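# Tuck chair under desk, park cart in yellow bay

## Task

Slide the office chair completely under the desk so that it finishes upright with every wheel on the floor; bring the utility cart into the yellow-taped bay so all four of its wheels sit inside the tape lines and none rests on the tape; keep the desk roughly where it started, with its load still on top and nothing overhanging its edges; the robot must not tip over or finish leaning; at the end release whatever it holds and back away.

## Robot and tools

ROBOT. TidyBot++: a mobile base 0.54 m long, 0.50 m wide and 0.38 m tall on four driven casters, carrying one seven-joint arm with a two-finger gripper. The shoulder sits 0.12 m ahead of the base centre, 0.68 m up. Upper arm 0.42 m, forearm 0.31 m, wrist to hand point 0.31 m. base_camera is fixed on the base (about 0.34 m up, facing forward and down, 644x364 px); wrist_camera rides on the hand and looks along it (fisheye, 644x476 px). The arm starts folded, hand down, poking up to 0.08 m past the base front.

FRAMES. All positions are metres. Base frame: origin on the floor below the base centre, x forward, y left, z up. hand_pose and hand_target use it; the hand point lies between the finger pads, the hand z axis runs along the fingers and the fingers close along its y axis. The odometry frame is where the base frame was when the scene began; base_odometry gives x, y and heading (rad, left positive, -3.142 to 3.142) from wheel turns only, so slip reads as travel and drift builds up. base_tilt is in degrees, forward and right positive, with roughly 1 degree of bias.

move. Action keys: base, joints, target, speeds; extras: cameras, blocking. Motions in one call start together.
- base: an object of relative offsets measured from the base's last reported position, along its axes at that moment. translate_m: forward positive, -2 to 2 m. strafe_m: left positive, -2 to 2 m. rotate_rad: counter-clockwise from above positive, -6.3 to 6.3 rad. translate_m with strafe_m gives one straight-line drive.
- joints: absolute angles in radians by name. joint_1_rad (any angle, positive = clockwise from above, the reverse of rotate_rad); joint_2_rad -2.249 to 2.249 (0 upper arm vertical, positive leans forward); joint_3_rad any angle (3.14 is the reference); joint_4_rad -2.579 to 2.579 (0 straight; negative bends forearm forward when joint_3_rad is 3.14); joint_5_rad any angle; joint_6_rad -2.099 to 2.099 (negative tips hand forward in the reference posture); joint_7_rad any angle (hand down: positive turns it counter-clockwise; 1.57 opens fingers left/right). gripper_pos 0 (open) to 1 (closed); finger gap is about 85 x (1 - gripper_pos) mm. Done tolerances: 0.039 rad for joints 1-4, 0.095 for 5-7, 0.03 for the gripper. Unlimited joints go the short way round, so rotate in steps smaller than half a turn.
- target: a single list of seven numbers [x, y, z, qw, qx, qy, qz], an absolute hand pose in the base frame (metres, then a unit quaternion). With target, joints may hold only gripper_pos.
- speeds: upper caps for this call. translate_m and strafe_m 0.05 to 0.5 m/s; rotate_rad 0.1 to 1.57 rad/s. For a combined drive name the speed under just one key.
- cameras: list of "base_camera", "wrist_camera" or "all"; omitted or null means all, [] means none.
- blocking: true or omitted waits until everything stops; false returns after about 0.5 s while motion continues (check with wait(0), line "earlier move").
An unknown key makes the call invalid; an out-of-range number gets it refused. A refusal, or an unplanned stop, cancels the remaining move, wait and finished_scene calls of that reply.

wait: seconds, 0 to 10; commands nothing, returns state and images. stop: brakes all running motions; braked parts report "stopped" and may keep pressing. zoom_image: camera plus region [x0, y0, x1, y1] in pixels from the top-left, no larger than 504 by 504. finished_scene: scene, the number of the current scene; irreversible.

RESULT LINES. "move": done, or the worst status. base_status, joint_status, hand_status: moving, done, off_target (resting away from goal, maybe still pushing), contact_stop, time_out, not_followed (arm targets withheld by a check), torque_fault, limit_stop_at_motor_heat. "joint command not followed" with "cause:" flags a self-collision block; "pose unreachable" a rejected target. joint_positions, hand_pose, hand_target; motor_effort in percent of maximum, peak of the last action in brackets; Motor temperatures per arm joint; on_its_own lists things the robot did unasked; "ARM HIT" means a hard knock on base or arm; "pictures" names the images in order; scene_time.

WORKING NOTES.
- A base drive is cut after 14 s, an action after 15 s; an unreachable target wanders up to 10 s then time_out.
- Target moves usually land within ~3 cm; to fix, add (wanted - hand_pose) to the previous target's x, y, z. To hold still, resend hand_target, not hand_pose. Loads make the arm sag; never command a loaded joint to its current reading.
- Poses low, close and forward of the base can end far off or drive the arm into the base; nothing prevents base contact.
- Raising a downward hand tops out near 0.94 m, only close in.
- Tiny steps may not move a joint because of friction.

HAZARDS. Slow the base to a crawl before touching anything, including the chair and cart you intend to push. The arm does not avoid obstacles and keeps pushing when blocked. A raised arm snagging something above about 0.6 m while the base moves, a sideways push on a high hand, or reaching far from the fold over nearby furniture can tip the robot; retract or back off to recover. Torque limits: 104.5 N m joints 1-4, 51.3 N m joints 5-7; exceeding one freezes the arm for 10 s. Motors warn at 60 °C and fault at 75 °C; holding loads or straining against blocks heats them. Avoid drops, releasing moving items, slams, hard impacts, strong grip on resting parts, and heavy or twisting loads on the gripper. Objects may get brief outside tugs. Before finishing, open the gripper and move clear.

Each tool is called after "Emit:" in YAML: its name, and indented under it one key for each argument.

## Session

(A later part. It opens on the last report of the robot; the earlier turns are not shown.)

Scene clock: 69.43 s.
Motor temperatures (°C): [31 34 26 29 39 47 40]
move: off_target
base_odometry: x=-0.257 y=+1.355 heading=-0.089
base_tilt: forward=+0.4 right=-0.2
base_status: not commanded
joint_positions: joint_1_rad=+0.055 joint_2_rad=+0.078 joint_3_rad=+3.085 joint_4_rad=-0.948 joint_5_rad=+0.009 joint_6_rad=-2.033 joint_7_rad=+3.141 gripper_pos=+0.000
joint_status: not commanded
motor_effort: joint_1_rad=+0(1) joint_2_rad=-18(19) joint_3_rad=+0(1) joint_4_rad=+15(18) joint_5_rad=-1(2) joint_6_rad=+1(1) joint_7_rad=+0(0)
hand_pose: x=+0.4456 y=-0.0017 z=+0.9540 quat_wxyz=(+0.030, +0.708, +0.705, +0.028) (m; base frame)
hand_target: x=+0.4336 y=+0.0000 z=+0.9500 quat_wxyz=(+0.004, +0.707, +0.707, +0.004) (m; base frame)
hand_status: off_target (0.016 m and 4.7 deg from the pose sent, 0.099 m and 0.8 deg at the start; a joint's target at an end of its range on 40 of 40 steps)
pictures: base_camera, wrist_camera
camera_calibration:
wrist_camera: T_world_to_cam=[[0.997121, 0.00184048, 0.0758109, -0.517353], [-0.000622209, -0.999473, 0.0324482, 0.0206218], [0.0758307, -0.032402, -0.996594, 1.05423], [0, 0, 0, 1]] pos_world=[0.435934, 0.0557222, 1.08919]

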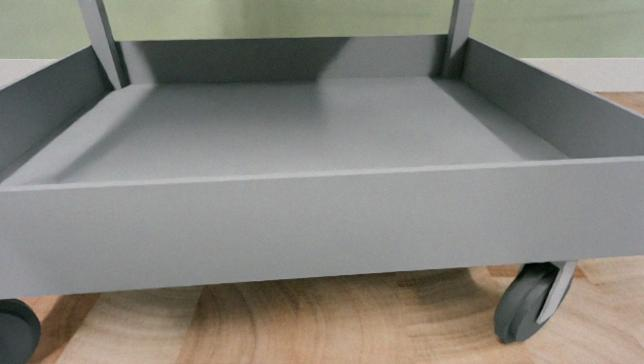

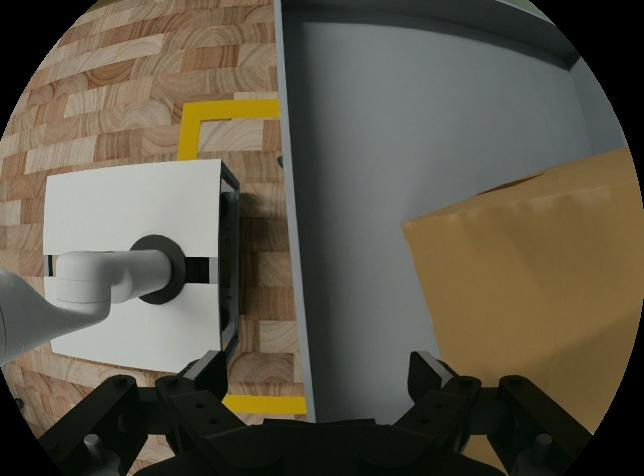

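Emit:
move:
  base: {"translate_m":-0.35}
  cameras: ["base_camera"]

Emit:
move:
  base: {"rotate_rad":-2.3}
  joints: {"joint_1_rad":0,"joint_2_rad":-0.36,"joint_3_rad":3.14,"joint_4_rad":-2.3,"joint_5_rad":0,"joint_6_rad":0.0,"joint_7_rad":1.57}

Scene clock: 71.57 s.
Motor temperatures (°C): [31 34 26 29 39 47 40]
move: done
base_odometry: x=-0.606 y=+1.386 heading=-0.088
base_tilt: forward=+0.4 right=-0.2
base_status: done
joint_positions: joint_1_rad=+0.057 joint_2_rad=+0.088 joint_3_rad=+3.083 joint_4_rad=-0.947 joint_5_rad=+0.009 joint_6_rad=-2.043 joint_7_rad=+3.141 gripper_pos=+0.000
joint_status: not commanded
motor_effort: joint_1_rad=+0(1) joint_2_rad=-18(21) joint_3_rad=+1(1) joint_4_rad=+15(16) joint_5_rad=-2(2) joint_6_rad=+1(2) joint_7_rad=+0(0)
hand_pose: x=+0.4455 y=-0.0021 z=+0.9510 quat_wxyz=(+0.024, +0.708, +0.705, +0.022) (m; base frame)
hand_target: x=+0.4336 y=+0.0000 z=+0.9500 quat_wxyz=(+0.004, +0.707, +0.707, +0.004) (m; base frame)
hand_status: not commanded
pictures: base_camera

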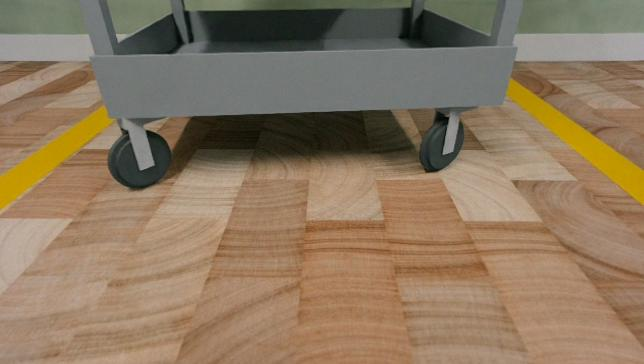

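Scene clock: 74.77 s.
Motor temperatures (°C): [31 34 26 29 39 47 40]
move: done
base_odometry: x=-0.606 y=+1.386 heading=-2.388
base_tilt: forward=+0.4 right=-0.2
base_status: done
joint_positions: joint_1_rad=+0.012 joint_2_rad=-0.346 joint_3_rad=+3.122 joint_4_rad=-2.282 joint_5_rad=+0.009 joint_6_rad=-0.070 joint_7_rad=+1.623 gripper_pos=+0.000
joint_status: all done
motor_effort: joint_1_rad=+1(3) joint_2_rad=-8(20) joint_3_rad=+0(2) joint_4_rad=+21(22) joint_5_rad=+0(2) joint_6_rad=+8(9) joint_7_rad=+0(1)
hand_pose: x=+0.5521 y=+0.0047 z=+0.8338 quat_wxyz=(+0.018, +0.843, +0.030, +0.537) (m; base frame)
hand_target: x=+0.5543 y=+0.0021 z=+0.8498 quat_wxyz=(+0.000, +0.825, +0.000, +0.565) (m; base frame)
hand_status: not commanded
pictures: base_camera, wrist_camera
camera_calibration:
wrist_camera: T_world_to_cam=[[0.0386445, -0.997214, 0.0638032, -0.0706118], [-0.447295, -0.0743598, -0.89129, 1.04347], [0.893551, 0.00590455, -0.448922, 0.0183268], [0, 0, 0, 1]] pos_world=[0.453094, 0.00706923, 0.94277]

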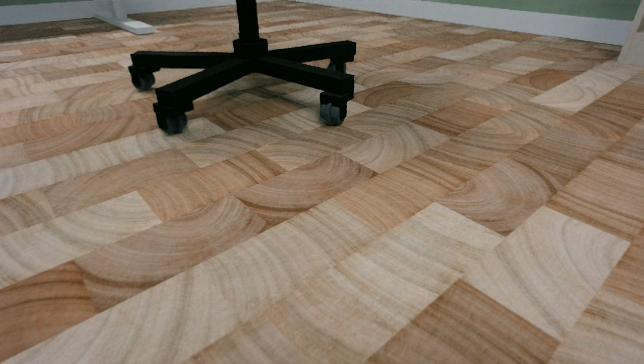

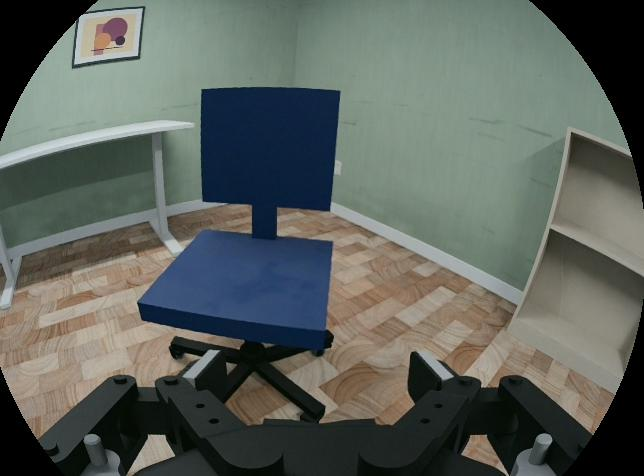

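Emit:
move:
  base: {"rotate_rad":1.488}
  cameras: []

Emit:
move:
  base: {"translate_m":-0.83,"strafe_m":1.511}
  cameras: []

Emit:
wait:
  seconds: 0

Scene clock: 80.33 s.
Motor temperatures (°C): [30 34 26 29 39 47 40]
move: done
base_odometry: x=-0.606 y=+1.386 heading=-0.900
base_tilt: forward=+0.4 right=-0.2
base_status: done
joint_positions: joint_1_rad=+0.003 joint_2_rad=-0.346 joint_3_rad=+3.131 joint_4_rad=-2.282 joint_5_rad=+0.009 joint_6_rad=-0.066 joint_7_rad=+1.621 gripper_pos=+0.000
joint_status: not commanded
motor_effort: joint_1_rad=+0(2) joint_2_rad=-8(9) joint_3_rad=+0(2) joint_4_rad=+21(21) joint_5_rad=-1(2) joint_6_rad=+8(9) joint_7_rad=+0(1)
hand_pose: x=+0.5527 y=+0.0045 z=+0.8352 quat_wxyz=(+0.016, +0.842, +0.028, +0.539) (m; base frame)
hand_target: x=+0.5543 y=+0.0021 z=+0.8498 quat_wxyz=(+0.000, +0.825, +0.000, +0.565) (m; base frame)
hand_status: not commanded
pictures: none
No camera images: "cameras" was empty.

Scene clock: 88.20 s.
Motor temperatures (°C): [30 33 26 29 39 47 40]
move: time_out
TORQUE WARNING: joint_2_rad reached its warning level (56.7 N m). A warning alone does not stop the arm.
base_odometry: x=-0.008 y=+2.858 heading=-0.986
base_tilt: forward=+0.4 right=-0.2
base_status: translate_m time_out (by the wheels' count: -0.782 of -0.830); strafe_m time_out (by the wheels' count: +1.383 of +1.511)
joint_positions: joint_1_rad=-0.001 joint_2_rad=-0.364 joint_3_rad=+3.135 joint_4_rad=-2.293 joint_5_rad=+0.008 joint_6_rad=-0.056 joint_7_rad=+1.620 gripper_pos=+0.000
joint_status: not commanded
motor_effort: joint_1_rad=+0(9) joint_2_rad=-7(19) joint_3_rad=+0(17) joint_4_rad=+21(30) joint_5_rad=-1(2) joint_6_rad=+9(12) joint_7_rad=+0(1)
hand_pose: x=+0.5485 y=+0.0046 z=+0.8391 quat_wxyz=(+0.015, +0.837, +0.027, +0.546) (m; base frame)
hand_target: x=+0.5543 y=+0.0021 z=+0.8498 quat_wxyz=(+0.000, +0.825, +0.000, +0.565) (m; base frame)
hand_status: not commanded
pictures: none
No camera images: "cameras" was empty.

not run: a stop that you did not command came earlier in this reply.

Emit:
move:
  base: {"translate_m":0.35,"strafe_m":-0.6,"rotate_rad":-1.2}

Scene clock: 91.20 s.
Motor temperatures (°C): [30 33 26 29 39 47 40]
move: done
base_odometry: x=-0.315 y=+2.235 heading=-2.187
base_tilt: forward=+0.4 right=-0.2
base_status: done
joint_positions: joint_1_rad=-0.002 joint_2_rad=-0.362 joint_3_rad=+3.135 joint_4_rad=-2.293 joint_5_rad=+0.008 joint_6_rad=-0.056 joint_7_rad=+1.620 gripper_pos=+0.000
joint_status: not commanded
motor_effort: joint_1_rad=+0(2) joint_2_rad=-8(10) joint_3_rad=+1(4) joint_4_rad=+21(22) joint_5_rad=-1(2) joint_6_rad=+8(9) joint_7_rad=+0(0)
hand_pose: x=+0.5487 y=+0.0048 z=+0.8385 quat_wxyz=(+0.015, +0.838, +0.028, +0.545) (m; base frame)
hand_target: x=+0.5543 y=+0.0021 z=+0.8498 quat_wxyz=(+0.000, +0.825, +0.000, +0.565) (m; base frame)
hand_status: not commanded
pictures: base_camera, wrist_camera
camera_calibration:
wrist_camera: T_world_to_cam=[[0.0381737, -0.997637, 0.0571164, -0.0647578], [-0.430084, -0.0679961, -0.900225, 1.04412], [0.901981, 0.00980003, -0.431664, 0.0042545], [0, 0, 0, 1]] pos_world=[0.447692, 0.00634932, 0.945473]

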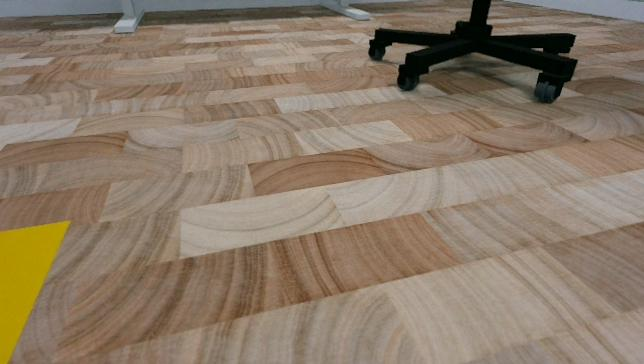

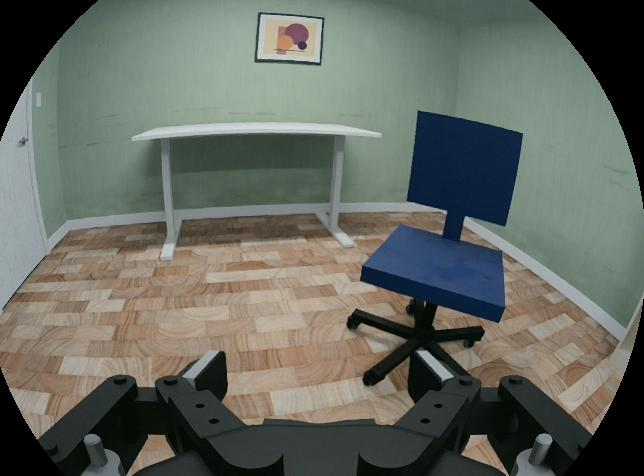

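Emit:
move:
  base: {"translate_m":0.2,"strafe_m":-0.3}
  cameras: []

Emit:
move:
  base: {"rotate_rad":1.9}

Scene clock: 93.63 s.
Motor temperatures (°C): [30 33 26 29 39 47 40]
move: done
base_odometry: x=-0.676 y=+2.245 heading=-2.187
base_tilt: forward=+0.4 right=-0.2
base_status: done
joint_positions: joint_1_rad=-0.002 joint_2_rad=-0.362 joint_3_rad=+3.135 joint_4_rad=-2.293 joint_5_rad=+0.008 joint_6_rad=-0.056 joint_7_rad=+1.620 gripper_pos=+0.000
joint_status: not commanded
motor_effort: joint_1_rad=+0(1) joint_2_rad=-8(9) joint_3_rad=+0(2) joint_4_rad=+21(22) joint_5_rad=-1(2) joint_6_rad=+8(9) joint_7_rad=+0(0)
hand_pose: x=+0.5488 y=+0.0048 z=+0.8384 quat_wxyz=(+0.015, +0.838, +0.028, +0.545) (m; base frame)
hand_target: x=+0.5543 y=+0.0021 z=+0.8498 quat_wxyz=(+0.000, +0.825, +0.000, +0.565) (m; base frame)
hand_status: not commanded
pictures: none
No camera images: "cameras" was empty.

Scene clock: 96.17 s.
Motor temperatures (°C): [30 33 26 29 39 47 40]
move: done
base_odometry: x=-0.676 y=+2.245 heading=-0.287
base_tilt: forward=+0.4 right=-0.2
base_status: done
joint_positions: joint_1_rad=-0.002 joint_2_rad=-0.362 joint_3_rad=+3.135 joint_4_rad=-2.293 joint_5_rad=+0.008 joint_6_rad=-0.056 joint_7_rad=+1.620 gripper_pos=+0.000
joint_status: not commanded
motor_effort: joint_1_rad=+0(1) joint_2_rad=-7(9) joint_3_rad=+1(2) joint_4_rad=+21(21) joint_5_rad=-1(2) joint_6_rad=+9(9) joint_7_rad=+0(0)
hand_pose: x=+0.5488 y=+0.0048 z=+0.8384 quat_wxyz=(+0.015, +0.838, +0.028, +0.545) (m; base frame)
hand_target: x=+0.5543 y=+0.0021 z=+0.8498 quat_wxyz=(+0.000, +0.825, +0.000, +0.565) (m; base frame)
hand_status: not commanded
pictures: base_camera, wrist_camera
camera_calibration:
wrist_camera: T_world_to_cam=[[0.0380481, -0.997645, 0.0570663, -0.0647088], [-0.430305, -0.0678991, -0.900126, 1.04408], [0.901881, 0.00969216, -0.431875, 0.00440982], [0, 0, 0, 1]] pos_world=[0.447756, 0.00629265, 0.945397]

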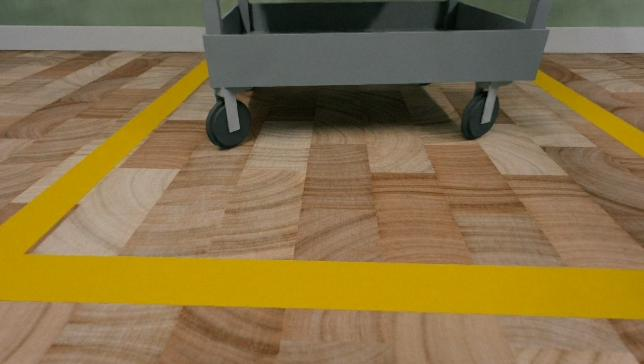

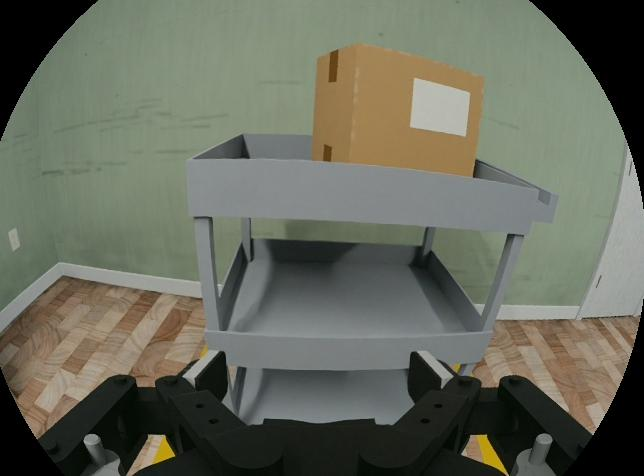

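Emit:
move:
  base: {"rotate_rad":-0.83}
  cameras: []

Emit:
move:
  base: {"translate_m":-0.653,"strafe_m":-1.45}

Scene clock: 98.27 s.
Motor temperatures (°C): [30 33 26 29 39 47 40]
move: done
base_odometry: x=-0.676 y=+2.245 heading=-1.116
base_tilt: forward=+0.4 right=-0.2
base_status: done
joint_positions: joint_1_rad=-0.001 joint_2_rad=-0.362 joint_3_rad=+3.136 joint_4_rad=-2.293 joint_5_rad=+0.008 joint_6_rad=-0.056 joint_7_rad=+1.620 gripper_pos=+0.000
joint_status: not commanded
motor_effort: joint_1_rad=+0(1) joint_2_rad=-8(8) joint_3_rad=+0(2) joint_4_rad=+21(21) joint_5_rad=-1(2) joint_6_rad=+8(9) joint_7_rad=+0(0)
hand_pose: x=+0.5488 y=+0.0041 z=+0.8384 quat_wxyz=(+0.015, +0.838, +0.027, +0.545) (m; base frame)
hand_target: x=+0.5543 y=+0.0021 z=+0.8498 quat_wxyz=(+0.000, +0.825, +0.000, +0.565) (m; base frame)
hand_status: not commanded
pictures: none
No camera images: "cameras" was empty.

Scene clock: 106.10 s.
Motor temperatures (°C): [30 33 26 29 39 47 40]
move: time_out
base_odometry: x=-2.097 y=+2.201 heading=-1.111
base_tilt: forward=+0.4 right=-0.2
base_status: translate_m time_out (by the wheels' count: -0.584 of -0.653); strafe_m time_out (by the wheels' count: -1.297 of -1.450)
joint_positions: joint_1_rad=+0.003 joint_2_rad=-0.364 joint_3_rad=+3.145 joint_4_rad=-2.295 joint_5_rad=+0.008 joint_6_rad=-0.047 joint_7_rad=+1.619 gripper_pos=+0.000
joint_status: not commanded
motor_effort: joint_1_rad=+0(4) joint_2_rad=-8(16) joint_3_rad=+0(11) joint_4_rad=+21(31) joint_5_rad=+0(2) joint_6_rad=+8(13) joint_7_rad=+0(0)
hand_pose: x=+0.5493 y=-0.0013 z=+0.8410 quat_wxyz=(+0.017, +0.835, +0.021, +0.549) (m; base frame)
hand_target: x=+0.5543 y=+0.0021 z=+0.8498 quat_wxyz=(+0.000, +0.825, +0.000, +0.565) (m; base frame)
hand_status: not commanded
pictures: base_camera, wrist_camera
camera_calibration:
wrist_camera: T_world_to_cam=[[0.0243901, -0.998263, 0.0536368, -0.0605726], [-0.42259, -0.0589187, -0.904404, 1.04559], [0.905993, -0.000607869, -0.423292, -0.0043452], [0, 0, 0, 1]] pos_world=[0.44727, 0.00113482, 0.947046]

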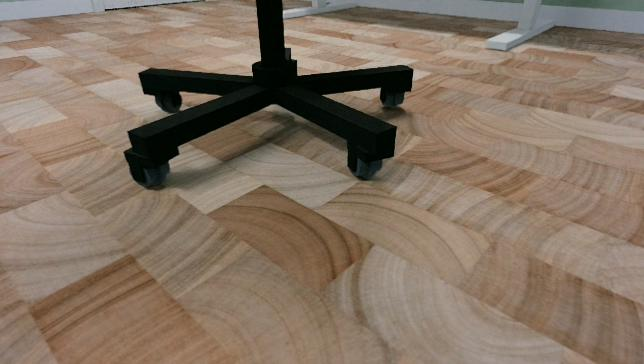

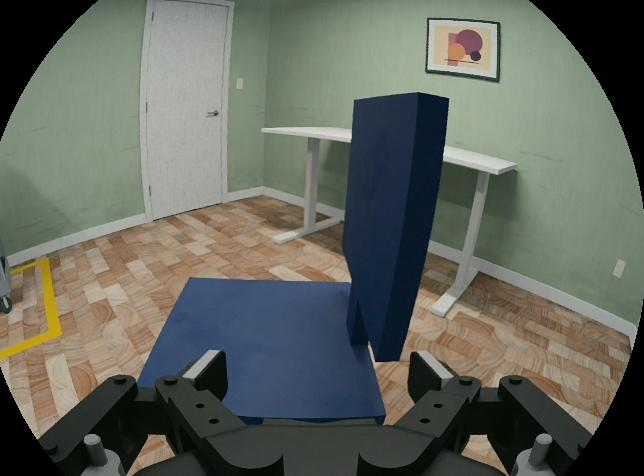

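Emit:
move:
  base: {"strafe_m":-0.22,"rotate_rad":0.1,"translate_m":-0.06}
  cameras: []

Emit:
move:
  target: [0.62, 0, 0.78, 0, 0.707, 0, 0.707]

Scene clock: 109.90 s.
Motor temperatures (°C): [30 33 26 29 39 47 40]
move: time_out
base_odometry: x=-2.099 y=+2.199 heading=-1.086
base_tilt: forward=+0.4 right=-0.2
base_status: translate_m time_out (by the wheels' count: +0.001 of -0.060); strafe_m time_out (by the wheels' count: -0.002 of -0.220); rotate_rad time_out (by the wheels' count: +0.025 of +0.100)
joint_positions: joint_1_rad=+0.003 joint_2_rad=-0.364 joint_3_rad=+3.144 joint_4_rad=-2.295 joint_5_rad=+0.008 joint_6_rad=-0.047 joint_7_rad=+1.619 gripper_pos=+0.000
joint_status: not commanded
motor_effort: joint_1_rad=+0(5) joint_2_rad=-7(12) joint_3_rad=+0(8) joint_4_rad=+21(22) joint_5_rad=-1(2) joint_6_rad=+8(9) joint_7_rad=+0(0)
hand_pose: x=+0.5493 y=-0.0011 z=+0.8410 quat_wxyz=(+0.017, +0.835, +0.021, +0.549) (m; base frame)
hand_target: x=+0.5543 y=+0.0021 z=+0.8498 quat_wxyz=(+0.000, +0.825, +0.000, +0.565) (m; base frame)
hand_status: not commanded
pictures: none
No camera images: "cameras" was empty.

not run: a stop that you did not command came earlier in this reply.

Emit:
move:
  base: {"translate_m":0.06,"strafe_m":0.03}
  speeds: {"translate_m":0.1}
  cameras: []

Emit:
move:
  base: {"rotate_rad":0.06}
  target: [0.60, -0.21, 0.78, 0, 0.707, 0, 0.707]

Scene clock: 111.20 s.
Motor temperatures (°C): [30 33 26 29 39 47 40]
move: done
base_odometry: x=-2.044 y=+2.160 heading=-1.086
base_tilt: forward=+0.4 right=-0.2
base_status: done
joint_positions: joint_1_rad=+0.003 joint_2_rad=-0.363 joint_3_rad=+3.144 joint_4_rad=-2.295 joint_5_rad=+0.008 joint_6_rad=-0.047 joint_7_rad=+1.619 gripper_pos=+0.000
joint_status: not commanded
motor_effort: joint_1_rad=+0(1) joint_2_rad=-7(10) joint_3_rad=+0(1) joint_4_rad=+21(22) joint_5_rad=-2(2) joint_6_rad=+9(9) joint_7_rad=+0(0)
hand_pose: x=+0.5494 y=-0.0011 z=+0.8406 quat_wxyz=(+0.017, +0.835, +0.021, +0.549) (m; base frame)
hand_target: x=+0.5543 y=+0.0021 z=+0.8498 quat_wxyz=(+0.000, +0.825, +0.000, +0.565) (m; base frame)
hand_status: not commanded
pictures: none
No camera images: "cameras" was empty.

Scene clock: 114.03 s.
Motor temperatures (°C): [30 33 26 29 39 47 40]
move: off_target
base_odometry: x=-2.044 y=+2.160 heading=-1.026
base_tilt: forward=+0.4 right=-0.2
base_status: done
joint_positions: joint_1_rad=-1.287 joint_2_rad=-1.016 joint_3_rad=+4.735 joint_4_rad=-2.400 joint_5_rad=+0.233 joint_6_rad=+0.566 joint_7_rad=+2.332 gripper_pos=+0.000
joint_status: not commanded
motor_effort: joint_1_rad=+0(2) joint_2_rad=+19(20) joint_3_rad=-14(15) joint_4_rad=+9(22) joint_5_rad=+2(3) joint_6_rad=+6(9) joint_7_rad=+0(0)
hand_pose: x=+0.6013 y=-0.2112 z=+0.7710 quat_wxyz=(-0.031, +0.726, -0.030, +0.686) (m; base frame)
hand_target: x=+0.6000 y=-0.2100 z=+0.7800 quat_wxyz=(+0.000, +0.707, +0.000, +0.707) (m; base frame)
hand_status: off_target (0.009 m and 5.9 deg from the pose sent, 0.223 m and 23.6 deg at the start)
pictures: base_camera, wrist_camera
camera_calibration:
wrist_camera: T_world_to_cam=[[0.00613345, -0.996661, -0.0814232, -0.152186], [-0.084983, 0.0806107, -0.993116, 0.886791], [0.996364, 0.0130108, -0.0842048, -0.394161], [0, 0, 0, 1]] pos_world=[0.469024, -0.218035, 0.835105]

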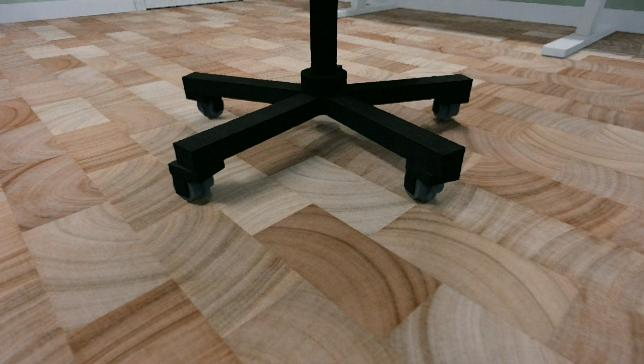

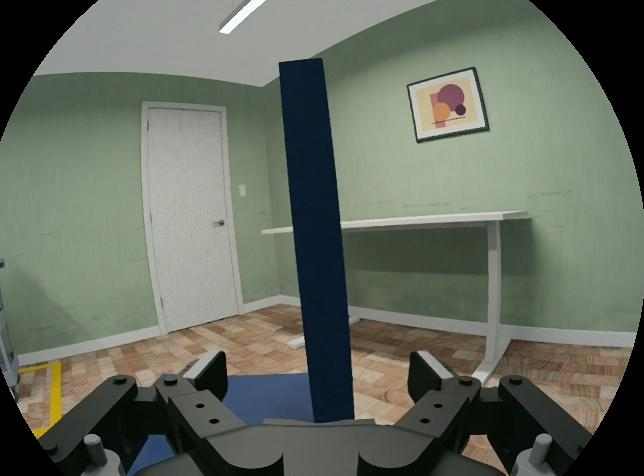

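Emit:
move:
  base: {"translate_m":0.2,"strafe_m":-0.003}
  speeds: {"translate_m":0.1}

Scene clock: 116.67 s.
Motor temperatures (°C): [30 33 26 29 39 47 40]
move: done
base_odometry: x=-1.943 y=+1.987 heading=-1.025
base_tilt: forward=+0.4 right=-0.2
base_status: done
joint_positions: joint_1_rad=-1.292 joint_2_rad=-1.017 joint_3_rad=+4.739 joint_4_rad=-2.407 joint_5_rad=+0.235 joint_6_rad=+0.577 joint_7_rad=+2.334 gripper_pos=+0.000
joint_status: not commanded
motor_effort: joint_1_rad=+0(6) joint_2_rad=+20(20) joint_3_rad=-14(16) joint_4_rad=+8(12) joint_5_rad=+3(4) joint_6_rad=+5(6) joint_7_rad=+0(0)
hand_pose: x=+0.6012 y=-0.2092 z=+0.7699 quat_wxyz=(-0.031, +0.725, -0.029, +0.687) (m; base frame)
hand_target: x=+0.6000 y=-0.2100 z=+0.7800 quat_wxyz=(+0.000, +0.707, +0.000, +0.707) (m; base frame)
hand_status: not commanded
pictures: base_camera, wrist_camera
camera_calibration:
wrist_camera: T_world_to_cam=[[0.00730421, -0.996828, -0.0792562, -0.152646], [-0.0834802, 0.0783737, -0.993423, 0.884408], [0.996483, 0.0138725, -0.0826429, -0.395233], [0, 0, 0, 1]] pos_world=[0.468788, -0.215993, 0.833829]

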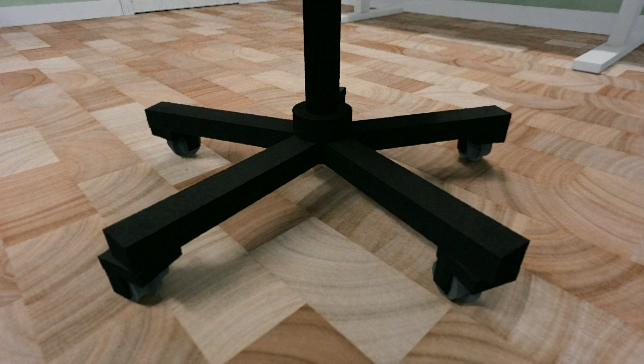

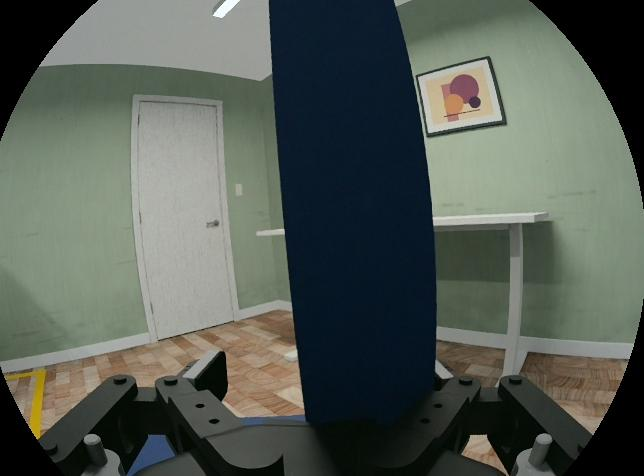

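Emit:
move:
  base: {"translate_m":0.03,"strafe_m":-0.012}
  speeds: {"translate_m":0.05}
  cameras: []

Emit:
move:
  joints: {"gripper_pos":0.5}

Scene clock: 117.93 s.
Motor temperatures (°C): [30 33 26 29 39 47 40]
move: done
base_odometry: x=-1.938 y=+1.955 heading=-1.025
base_tilt: forward=+0.4 right=-0.2
base_status: done
joint_positions: joint_1_rad=-1.283 joint_2_rad=-1.018 joint_3_rad=+4.746 joint_4_rad=-2.407 joint_5_rad=+0.235 joint_6_rad=+0.591 joint_7_rad=+2.335 gripper_pos=+0.000
joint_status: not commanded
motor_effort: joint_1_rad=-3(6) joint_2_rad=+20(20) joint_3_rad=-16(17) joint_4_rad=+7(10) joint_5_rad=+4(5) joint_6_rad=+4(5) joint_7_rad=+0(0)
hand_pose: x=+0.5990 y=-0.2182 z=+0.7697 quat_wxyz=(-0.024, +0.724, -0.037, +0.689) (m; base frame)
hand_target: x=+0.6000 y=-0.2100 z=+0.7800 quat_wxyz=(+0.000, +0.707, +0.000, +0.707) (m; base frame)
hand_status: not commanded
pictures: none
No camera images: "cameras" was empty.

Scene clock: 119.03 s.
Motor temperatures (°C): [30 33 26 29 39 47 40]
move: done
base_odometry: x=-1.938 y=+1.955 heading=-1.025
base_tilt: forward=+0.4 right=-0.2
base_status: not commanded
joint_positions: joint_1_rad=-1.296 joint_2_rad=-1.021 joint_3_rad=+4.753 joint_4_rad=-2.428 joint_5_rad=+0.281 joint_6_rad=+0.601 joint_7_rad=+2.362 gripper_pos=+0.500
joint_status: all done
motor_effort: joint_1_rad=+0(11) joint_2_rad=+19(22) joint_3_rad=-14(19) joint_4_rad=+8(12) joint_5_rad=+3(6) joint_6_rad=+6(11) joint_7_rad=+0(5)
hand_pose: x=+0.5980 y=-0.2003 z=+0.7691 quat_wxyz=(-0.018, +0.721, -0.003, +0.693) (m; base frame)
hand_target: x=+0.6000 y=-0.2100 z=+0.7800 quat_wxyz=(+0.000, +0.707, +0.000, +0.707) (m; base frame)
hand_status: not commanded
pictures: base_camera, wrist_camera
camera_calibration:
wrist_camera: T_world_to_cam=[[0.0259003, -0.999354, -0.0248993, -0.197252], [-0.0695547, 0.0230458, -0.997312, 0.866198], [0.997242, 0.0275625, -0.0689129, -0.40045], [0, 0, 0, 1]] pos_world=[0.464702, -0.206049, 0.831362]

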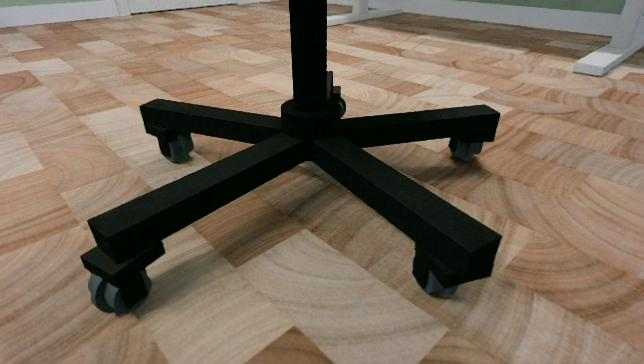

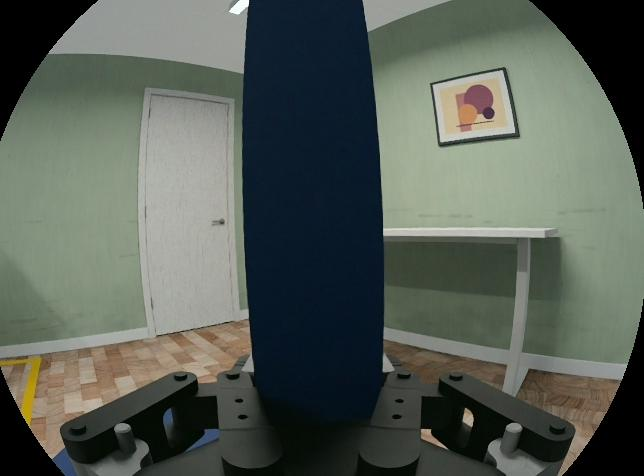

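Emit:
move:
  base: {"translate_m":0.02}
  speeds: {"translate_m":0.05}
  cameras: []

Emit:
move:
  joints: {"gripper_pos":1.0}

Scene clock: 119.97 s.
Motor temperatures (°C): [30 33 26 29 39 47 40]
move: done
base_odometry: x=-1.927 y=+1.938 heading=-1.025
base_tilt: forward=+0.4 right=-0.2
base_status: done
joint_positions: joint_1_rad=-1.283 joint_2_rad=-1.021 joint_3_rad=+4.756 joint_4_rad=-2.424 joint_5_rad=+0.282 joint_6_rad=+0.601 joint_7_rad=+2.362 gripper_pos=+0.499
joint_status: not commanded
motor_effort: joint_1_rad=-3(6) joint_2_rad=+19(20) joint_3_rad=-14(18) joint_4_rad=+9(13) joint_5_rad=+2(4) joint_6_rad=+6(8) joint_7_rad=-1(2)
hand_pose: x=+0.5959 y=-0.2095 z=+0.7691 quat_wxyz=(-0.011, +0.721, -0.009, +0.693) (m; base frame)
hand_target: x=+0.6000 y=-0.2100 z=+0.7800 quat_wxyz=(+0.000, +0.707, +0.000, +0.707) (m; base frame)
hand_status: not commanded
pictures: none
No camera images: "cameras" was empty.

Scene clock: 120.80 s.
Motor temperatures (°C): [30 33 26 29 39 47 40]
move: off_target
base_odometry: x=-1.927 y=+1.938 heading=-1.025
base_tilt: forward=+0.4 right=-0.2
base_status: not commanded
joint_positions: joint_1_rad=-1.284 joint_2_rad=-1.021 joint_3_rad=+4.756 joint_4_rad=-2.428 joint_5_rad=+0.289 joint_6_rad=+0.601 joint_7_rad=+2.370 gripper_pos=+0.529
joint_status: gripper_pos off_target (ended at +0.529, target +1.000)
motor_effort: joint_1_rad=-2(4) joint_2_rad=+19(20) joint_3_rad=-14(17) joint_4_rad=+10(15) joint_5_rad=+0(4) joint_6_rad=+8(12) joint_7_rad=-3(4)
hand_pose: x=+0.5954 y=-0.2064 z=+0.7689 quat_wxyz=(-0.009, +0.721, -0.002, +0.693) (m; base frame)
hand_target: x=+0.6000 y=-0.2100 z=+0.7800 quat_wxyz=(+0.000, +0.707, +0.000, +0.707) (m; base frame)
hand_status: not commanded
pictures: base_camera, wrist_camera
camera_calibration:
wrist_camera: T_world_to_cam=[[0.015127, -0.999831, -0.0104549, -0.208042], [-0.0678675, 0.00940527, -0.99765, 0.862425], [0.99758, 0.015801, -0.0677137, -0.401311], [0, 0, 0, 1]] pos_world=[0.462018, -0.209777, 0.831049]

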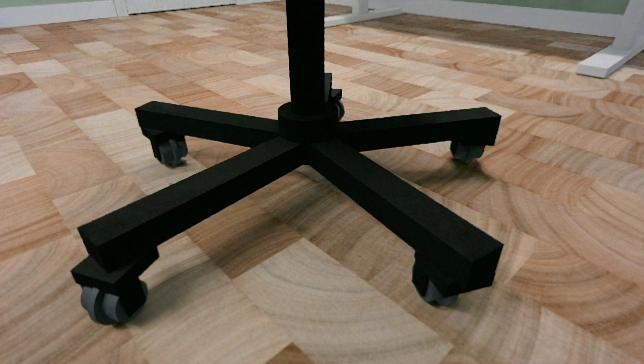

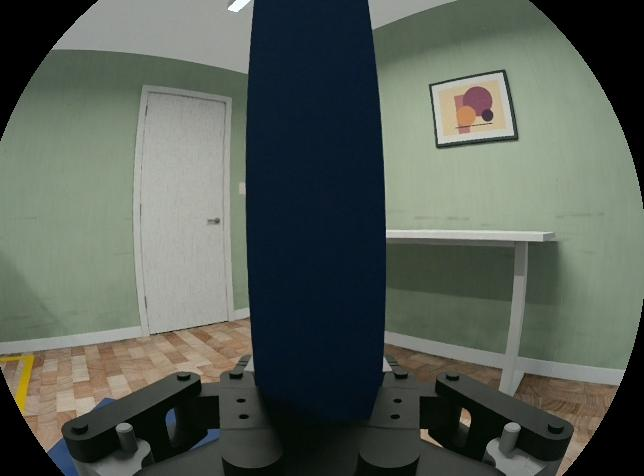

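Emit:
move:
  base: {"translate_m":0.048,"strafe_m":0.331,"rotate_rad":-0.41}
  speeds: {"translate_m":0.13,"rotate_rad":0.17}

Emit:
move:
  base: {"translate_m":0.048,"strafe_m":0.331,"rotate_rad":-0.41}
  speeds: {"translate_m":0.13,"rotate_rad":0.17}

Scene clock: 124.40 s.
Motor temperatures (°C): [30 33 26 29 39 47 40]
move: done
base_odometry: x=-1.620 y=+2.069 heading=-1.436
base_tilt: forward=+0.4 right=-0.2
base_status: done
joint_positions: joint_1_rad=-1.291 joint_2_rad=-1.021 joint_3_rad=+4.759 joint_4_rad=-2.424 joint_5_rad=+0.291 joint_6_rad=+0.602 joint_7_rad=+2.371 gripper_pos=+0.545
joint_status: not commanded
motor_effort: joint_1_rad=-2(6) joint_2_rad=+17(19) joint_3_rad=-17(19) joint_4_rad=+7(14) joint_5_rad=+1(4) joint_6_rad=+6(11) joint_7_rad=-6(6)
hand_pose: x=+0.5975 y=-0.2059 z=+0.7689 quat_wxyz=(-0.008, +0.720, -0.001, +0.693) (m; base frame)
hand_target: x=+0.6000 y=-0.2100 z=+0.7800 quat_wxyz=(+0.000, +0.707, +0.000, +0.707) (m; base frame)
hand_status: not commanded
pictures: base_camera, wrist_camera
camera_calibration:
wrist_camera: T_world_to_cam=[[0.0171362, -0.999823, -0.00779184, -0.210847], [-0.067403, 0.00662009, -0.997704, 0.861722], [0.997579, 0.017622, -0.0672776, -0.403328], [0, 0, 0, 1]] pos_world=[0.464047, -0.209407, 0.830966]

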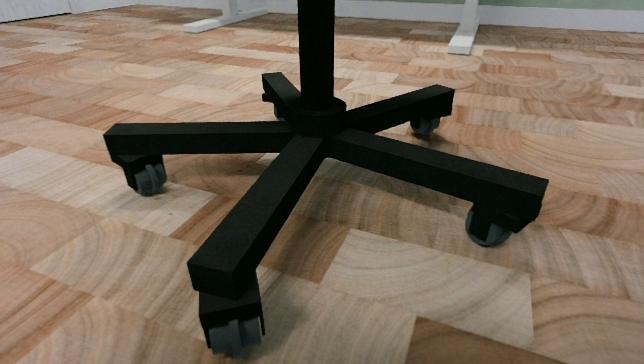

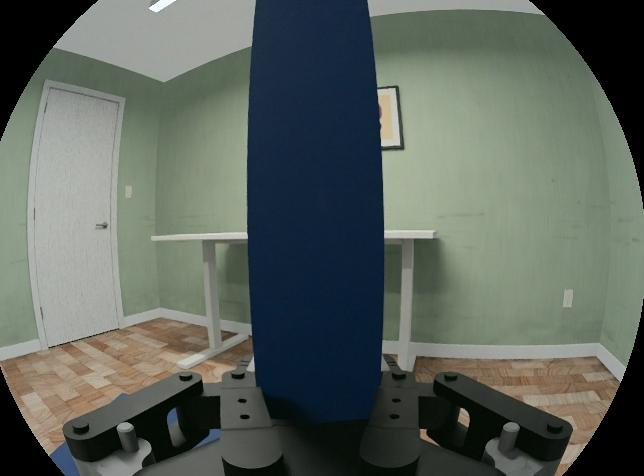

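Scene clock: 127.60 s.
Motor temperatures (°C): [30 33 26 29 39 47 40]
move: done
base_odometry: x=-1.285 y=+2.066 heading=-1.847
base_tilt: forward=+0.4 right=-0.2
base_status: done
joint_positions: joint_1_rad=-1.289 joint_2_rad=-1.021 joint_3_rad=+4.770 joint_4_rad=-2.407 joint_5_rad=+0.291 joint_6_rad=+0.603 joint_7_rad=+2.372 gripper_pos=+0.558
joint_status: not commanded
motor_effort: joint_1_rad=-2(5) joint_2_rad=+17(18) joint_3_rad=-19(21) joint_4_rad=+4(12) joint_5_rad=+3(4) joint_6_rad=+4(10) joint_7_rad=-5(6)
hand_pose: x=+0.5998 y=-0.2183 z=+0.7691 quat_wxyz=(+0.000, +0.720, -0.008, +0.694) (m; base frame)
hand_target: x=+0.6000 y=-0.2100 z=+0.7800 quat_wxyz=(+0.000, +0.707, +0.000, +0.707) (m; base frame)
hand_status: not commanded
pictures: base_camera, wrist_camera
camera_calibration:
wrist_camera: T_world_to_cam=[[-0.00526311, -0.999965, -0.0065409, -0.210887], [-0.0661319, 0.00687473, -0.997787, 0.861571], [0.997797, -0.0048189, -0.0661658, -0.411359], [0, 0, 0, 1]] pos_world=[0.46632, -0.218785, 0.831067]

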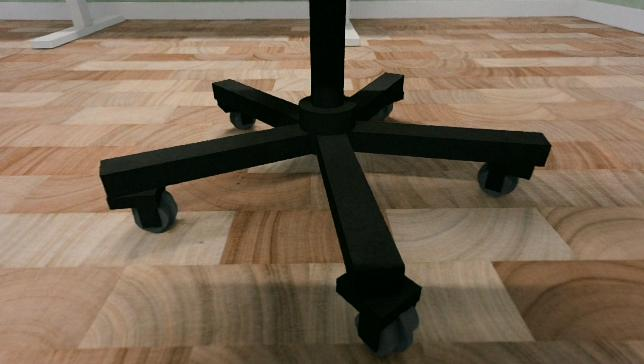

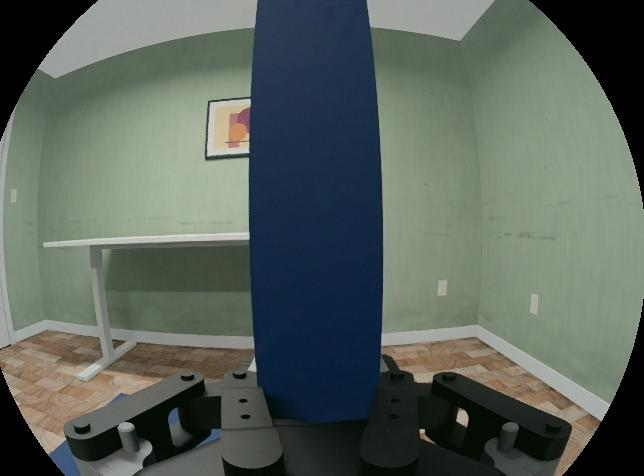

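Emit:
move:
  base: {"translate_m":0.048,"strafe_m":0.331,"rotate_rad":-0.41}
  speeds: {"translate_m":0.13,"rotate_rad":0.17}
  cameras: []

Emit:
move:
  base: {"translate_m":0.048,"strafe_m":0.331,"rotate_rad":-0.41}
  speeds: {"translate_m":0.13,"rotate_rad":0.17}
  cameras: []

Emit:
move:
  base: {"translate_m":0.048,"strafe_m":0.331,"rotate_rad":-0.41}
  speeds: {"translate_m":0.13,"rotate_rad":0.17}
  cameras: []

Emit:
move:
  base: {"translate_m":0.048,"strafe_m":0.311,"rotate_rad":-0.38}
  speeds: {"translate_m":0.13,"rotate_rad":0.17}

Scene clock: 131.10 s.
Motor temperatures (°C): [30 33 26 29 39 47 40]
move: done
base_odometry: x=-0.980 y=+1.930 heading=-2.258
base_tilt: forward=+0.4 right=-0.2
base_status: done
joint_positions: joint_1_rad=-1.284 joint_2_rad=-1.021 joint_3_rad=+4.775 joint_4_rad=-2.401 joint_5_rad=+0.291 joint_6_rad=+0.607 joint_7_rad=+2.372 gripper_pos=+0.565
joint_status: not commanded
motor_effort: joint_1_rad=-2(5) joint_2_rad=+17(18) joint_3_rad=-19(22) joint_4_rad=+4(10) joint_5_rad=+3(5) joint_6_rad=+4(8) joint_7_rad=-6(6)
hand_pose: x=+0.5994 y=-0.2265 z=+0.7692 quat_wxyz=(+0.006, +0.719, -0.014, +0.694) (m; base frame)
hand_target: x=+0.6000 y=-0.2100 z=+0.7800 quat_wxyz=(+0.000, +0.707, +0.000, +0.707) (m; base frame)
hand_status: not commanded
pictures: none
No camera images: "cameras" was empty.

Scene clock: 134.27 s.
Motor temperatures (°C): [30 33 26 29 39 47 40]
move: done
base_odometry: x=-0.754 y=+1.683 heading=-2.669
base_tilt: forward=+0.4 right=-0.2
base_status: done
joint_positions: joint_1_rad=-1.279 joint_2_rad=-1.021 joint_3_rad=+4.778 joint_4_rad=-2.398 joint_5_rad=+0.291 joint_6_rad=+0.611 joint_7_rad=+2.372 gripper_pos=+0.567
joint_status: not commanded
motor_effort: joint_1_rad=-4(6) joint_2_rad=+17(19) joint_3_rad=-20(22) joint_4_rad=+3(10) joint_5_rad=+3(5) joint_6_rad=+2(7) joint_7_rad=-6(6)
hand_pose: x=+0.5987 y=-0.2316 z=+0.7693 quat_wxyz=(+0.010, +0.719, -0.018, +0.695) (m; base frame)
hand_target: x=+0.6000 y=-0.2100 z=+0.7800 quat_wxyz=(+0.000, +0.707, +0.000, +0.707) (m; base frame)
hand_status: not commanded
pictures: none
No camera images: "cameras" was empty.

Scene clock: 137.47 s.
Motor temperatures (°C): [30 33 26 29 39 47 40]
move: done
base_odometry: x=-0.646 y=+1.366 heading=-3.080
base_tilt: forward=+0.4 right=-0.2
base_status: done
joint_positions: joint_1_rad=-1.275 joint_2_rad=-1.021 joint_3_rad=+4.783 joint_4_rad=-2.393 joint_5_rad=+0.291 joint_6_rad=+0.615 joint_7_rad=+2.372 gripper_pos=+0.567
joint_status: not commanded
motor_effort: joint_1_rad=-5(7) joint_2_rad=+18(18) joint_3_rad=-21(23) joint_4_rad=+2(9) joint_5_rad=+4(6) joint_6_rad=+2(7) joint_7_rad=-5(6)
hand_pose: x=+0.5984 y=-0.2385 z=+0.7695 quat_wxyz=(+0.015, +0.718, -0.023, +0.695) (m; base frame)
hand_target: x=+0.6000 y=-0.2100 z=+0.7800 quat_wxyz=(+0.000, +0.707, +0.000, +0.707) (m; base frame)
hand_status: not commanded
pictures: none
No camera images: "cameras" was empty.

Scene clock: 140.50 s.
Motor temperatures (°C): [30 33 26 29 39 47 40]
move: done
base_odometry: x=-0.675 y=+1.053 heading=+2.822
base_tilt: forward=+0.4 right=-0.2
base_status: done
joint_positions: joint_1_rad=-1.268 joint_2_rad=-1.021 joint_3_rad=+4.789 joint_4_rad=-2.385 joint_5_rad=+0.291 joint_6_rad=+0.619 joint_7_rad=+2.372 gripper_pos=+0.568
joint_status: not commanded
motor_effort: joint_1_rad=-6(8) joint_2_rad=+18(18) joint_3_rad=-22(25) joint_4_rad=+0(9) joint_5_rad=+6(7) joint_6_rad=+1(7) joint_7_rad=-5(6)
hand_pose: x=+0.5974 y=-0.2483 z=+0.7696 quat_wxyz=(+0.022, +0.717, -0.030, +0.696) (m; base frame)
hand_target: x=+0.6000 y=-0.2100 z=+0.7800 quat_wxyz=(+0.000, +0.707, +0.000, +0.707) (m; base frame)
hand_status: not commanded
pictures: base_camera, wrist_camera
camera_calibration:
wrist_camera: T_world_to_cam=[[-0.066258, -0.99779, -0.00503329, -0.20506], [-0.0599224, 0.0090143, -0.998162, 0.859201], [0.996002, -0.0658346, -0.0603872, -0.427546], [0, 0, 0, 1]] pos_world=[0.463735, -0.2405, 0.830771]

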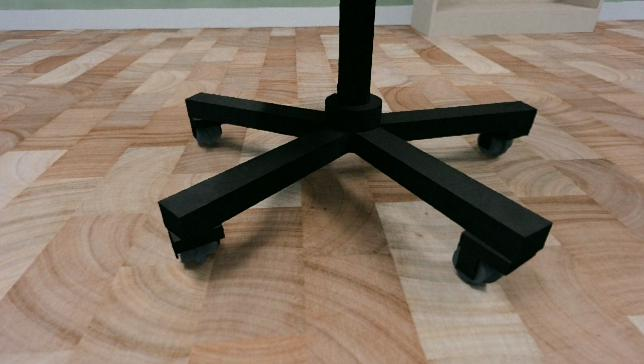

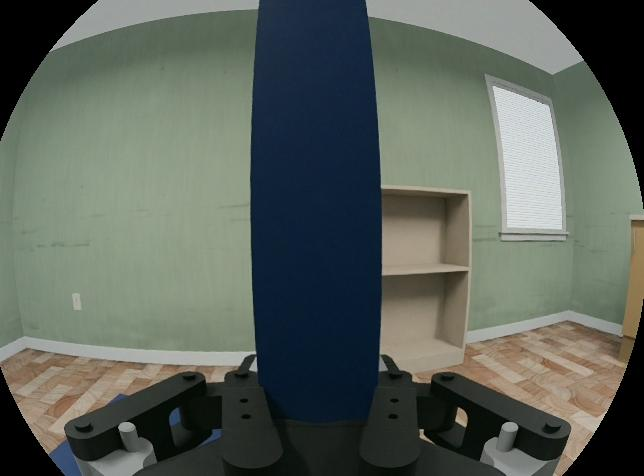

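Emit:
move:
  base: {"translate_m":-0.55,"strafe_m":0.5}
  speeds: {"translate_m":0.15}

Scene clock: 146.40 s.
Motor temperatures (°C): [30 33 26 29 39 47 40]
move: done
base_odometry: x=-0.310 y=+0.405 heading=+2.822
base_tilt: forward=+0.4 right=-0.2
base_status: done
joint_positions: joint_1_rad=-1.242 joint_2_rad=-1.021 joint_3_rad=+4.805 joint_4_rad=-2.375 joint_5_rad=+0.291 joint_6_rad=+0.641 joint_7_rad=+2.373 gripper_pos=+0.569
joint_status: not commanded
motor_effort: joint_1_rad=-10(16) joint_2_rad=+20(22) joint_3_rad=-22(30) joint_4_rad=+1(7) joint_5_rad=+5(14) joint_6_rad=+0(3) joint_7_rad=-4(5)
hand_pose: x=+0.5906 y=-0.2753 z=+0.7697 quat_wxyz=(+0.042, +0.714, -0.051, +0.697) (m; base frame)
hand_target: x=+0.6000 y=-0.2100 z=+0.7800 quat_wxyz=(+0.000, +0.707, +0.000, +0.707) (m; base frame)
hand_status: not commanded
pictures: base_camera, wrist_camera
camera_calibration:
wrist_camera: T_world_to_cam=[[-0.125057, -0.992137, -0.00504427, -0.196114], [-0.0526551, 0.0117139, -0.998544, 0.85584], [0.990751, -0.124609, -0.0537059, -0.440778], [0, 0, 0, 1]] pos_world=[0.45724, -0.259522, 0.829932]

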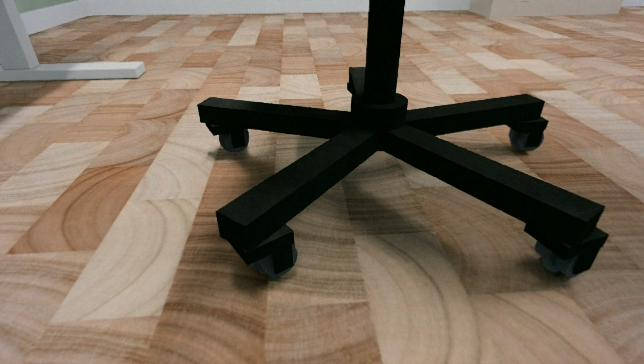

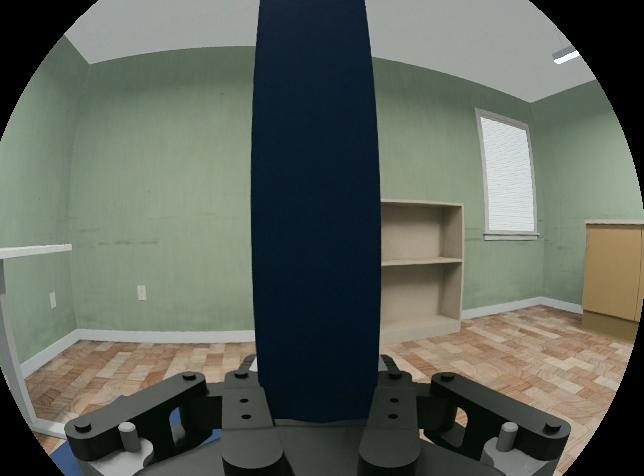

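Emit:
move:
  base: {"translate_m":-0.04,"strafe_m":0.07,"rotate_rad":0.14}
  speeds: {"translate_m":0.08,"rotate_rad":0.1}
  cameras: []

Emit:
move:
  joints: {"gripper_pos":0.2}
  cameras: []

Emit:
move:
  base: {"translate_m":-0.25}
  speeds: {"translate_m":0.2}

Scene clock: 148.73 s.
Motor temperatures (°C): [30 33 26 29 39 47 40]
move: done
base_odometry: x=-0.294 y=+0.326 heading=+2.961
base_tilt: forward=+0.4 right=-0.2
base_status: done
joint_positions: joint_1_rad=-1.291 joint_2_rad=-1.021 joint_3_rad=+4.792 joint_4_rad=-2.404 joint_5_rad=+0.289 joint_6_rad=+0.651 joint_7_rad=+2.375 gripper_pos=+0.569
joint_status: not commanded
motor_effort: joint_1_rad=-1(18) joint_2_rad=+17(22) joint_3_rad=-18(30) joint_4_rad=+8(9) joint_5_rad=+0(13) joint_6_rad=+7(8) joint_7_rad=-7(7)
hand_pose: x=+0.5995 y=-0.2362 z=+0.7696 quat_wxyz=(+0.016, +0.715, -0.026, +0.699) (m; base frame)
hand_target: x=+0.6000 y=-0.2100 z=+0.7800 quat_wxyz=(+0.000, +0.707, +0.000, +0.707) (m; base frame)
hand_status: not commanded
pictures: none
No camera images: "cameras" was empty.

Scene clock: 149.73 s.
Motor temperatures (°C): [30 33 26 29 39 47 40]
move: done
base_odometry: x=-0.294 y=+0.326 heading=+2.962
base_tilt: forward=+0.4 right=-0.2
base_status: not commanded
joint_positions: joint_1_rad=-1.291 joint_2_rad=-1.025 joint_3_rad=+4.773 joint_4_rad=-2.405 joint_5_rad=+0.289 joint_6_rad=+0.651 joint_7_rad=+2.374 gripper_pos=+0.200
joint_status: all done
motor_effort: joint_1_rad=+0(1) joint_2_rad=+20(21) joint_3_rad=-14(18) joint_4_rad=+8(9) joint_5_rad=+3(4) joint_6_rad=+6(7) joint_7_rad=+0(7)
hand_pose: x=+0.6002 y=-0.2309 z=+0.7777 quat_wxyz=(+0.012, +0.709, -0.022, +0.705) (m; base frame)
hand_target: x=+0.6000 y=-0.2100 z=+0.7800 quat_wxyz=(+0.000, +0.707, +0.000, +0.707) (m; base frame)
hand_status: not commanded
pictures: none
No camera images: "cameras" was empty.

Scene clock: 151.77 s.
Motor temperatures (°C): [30 33 26 29 39 47 40]
move: done
base_odometry: x=-0.048 y=+0.281 heading=+2.962
base_tilt: forward=+0.4 right=-0.2
base_status: done
joint_positions: joint_1_rad=-1.295 joint_2_rad=-1.025 joint_3_rad=+4.773 joint_4_rad=-2.406 joint_5_rad=+0.289 joint_6_rad=+0.651 joint_7_rad=+2.374 gripper_pos=+0.200
joint_status: not commanded
motor_effort: joint_1_rad=+0(3) joint_2_rad=+20(20) joint_3_rad=-14(15) joint_4_rad=+9(9) joint_5_rad=+4(4) joint_6_rad=+6(7) joint_7_rad=+0(0)
hand_pose: x=+0.6009 y=-0.2288 z=+0.7776 quat_wxyz=(+0.010, +0.709, -0.021, +0.705) (m; base frame)
hand_target: x=+0.6000 y=-0.2100 z=+0.7800 quat_wxyz=(+0.000, +0.707, +0.000, +0.707) (m; base frame)
hand_status: not commanded
pictures: base_camera, wrist_camera
camera_calibration:
wrist_camera: T_world_to_cam=[[-0.0381312, -0.999226, -0.00964989, -0.198912], [-0.0348707, 0.0109816, -0.999331, 0.853541], [0.998664, -0.0377692, -0.0352625, -0.444002], [0, 0, 0, 1]] pos_world=[0.465588, -0.224901, 0.835394]

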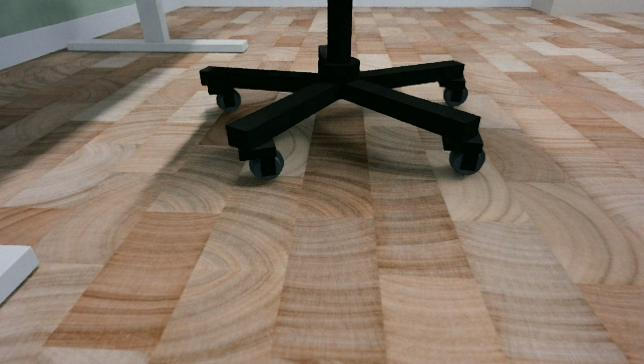

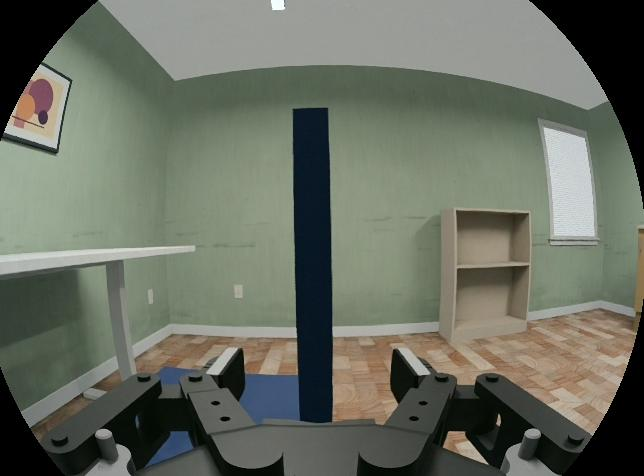

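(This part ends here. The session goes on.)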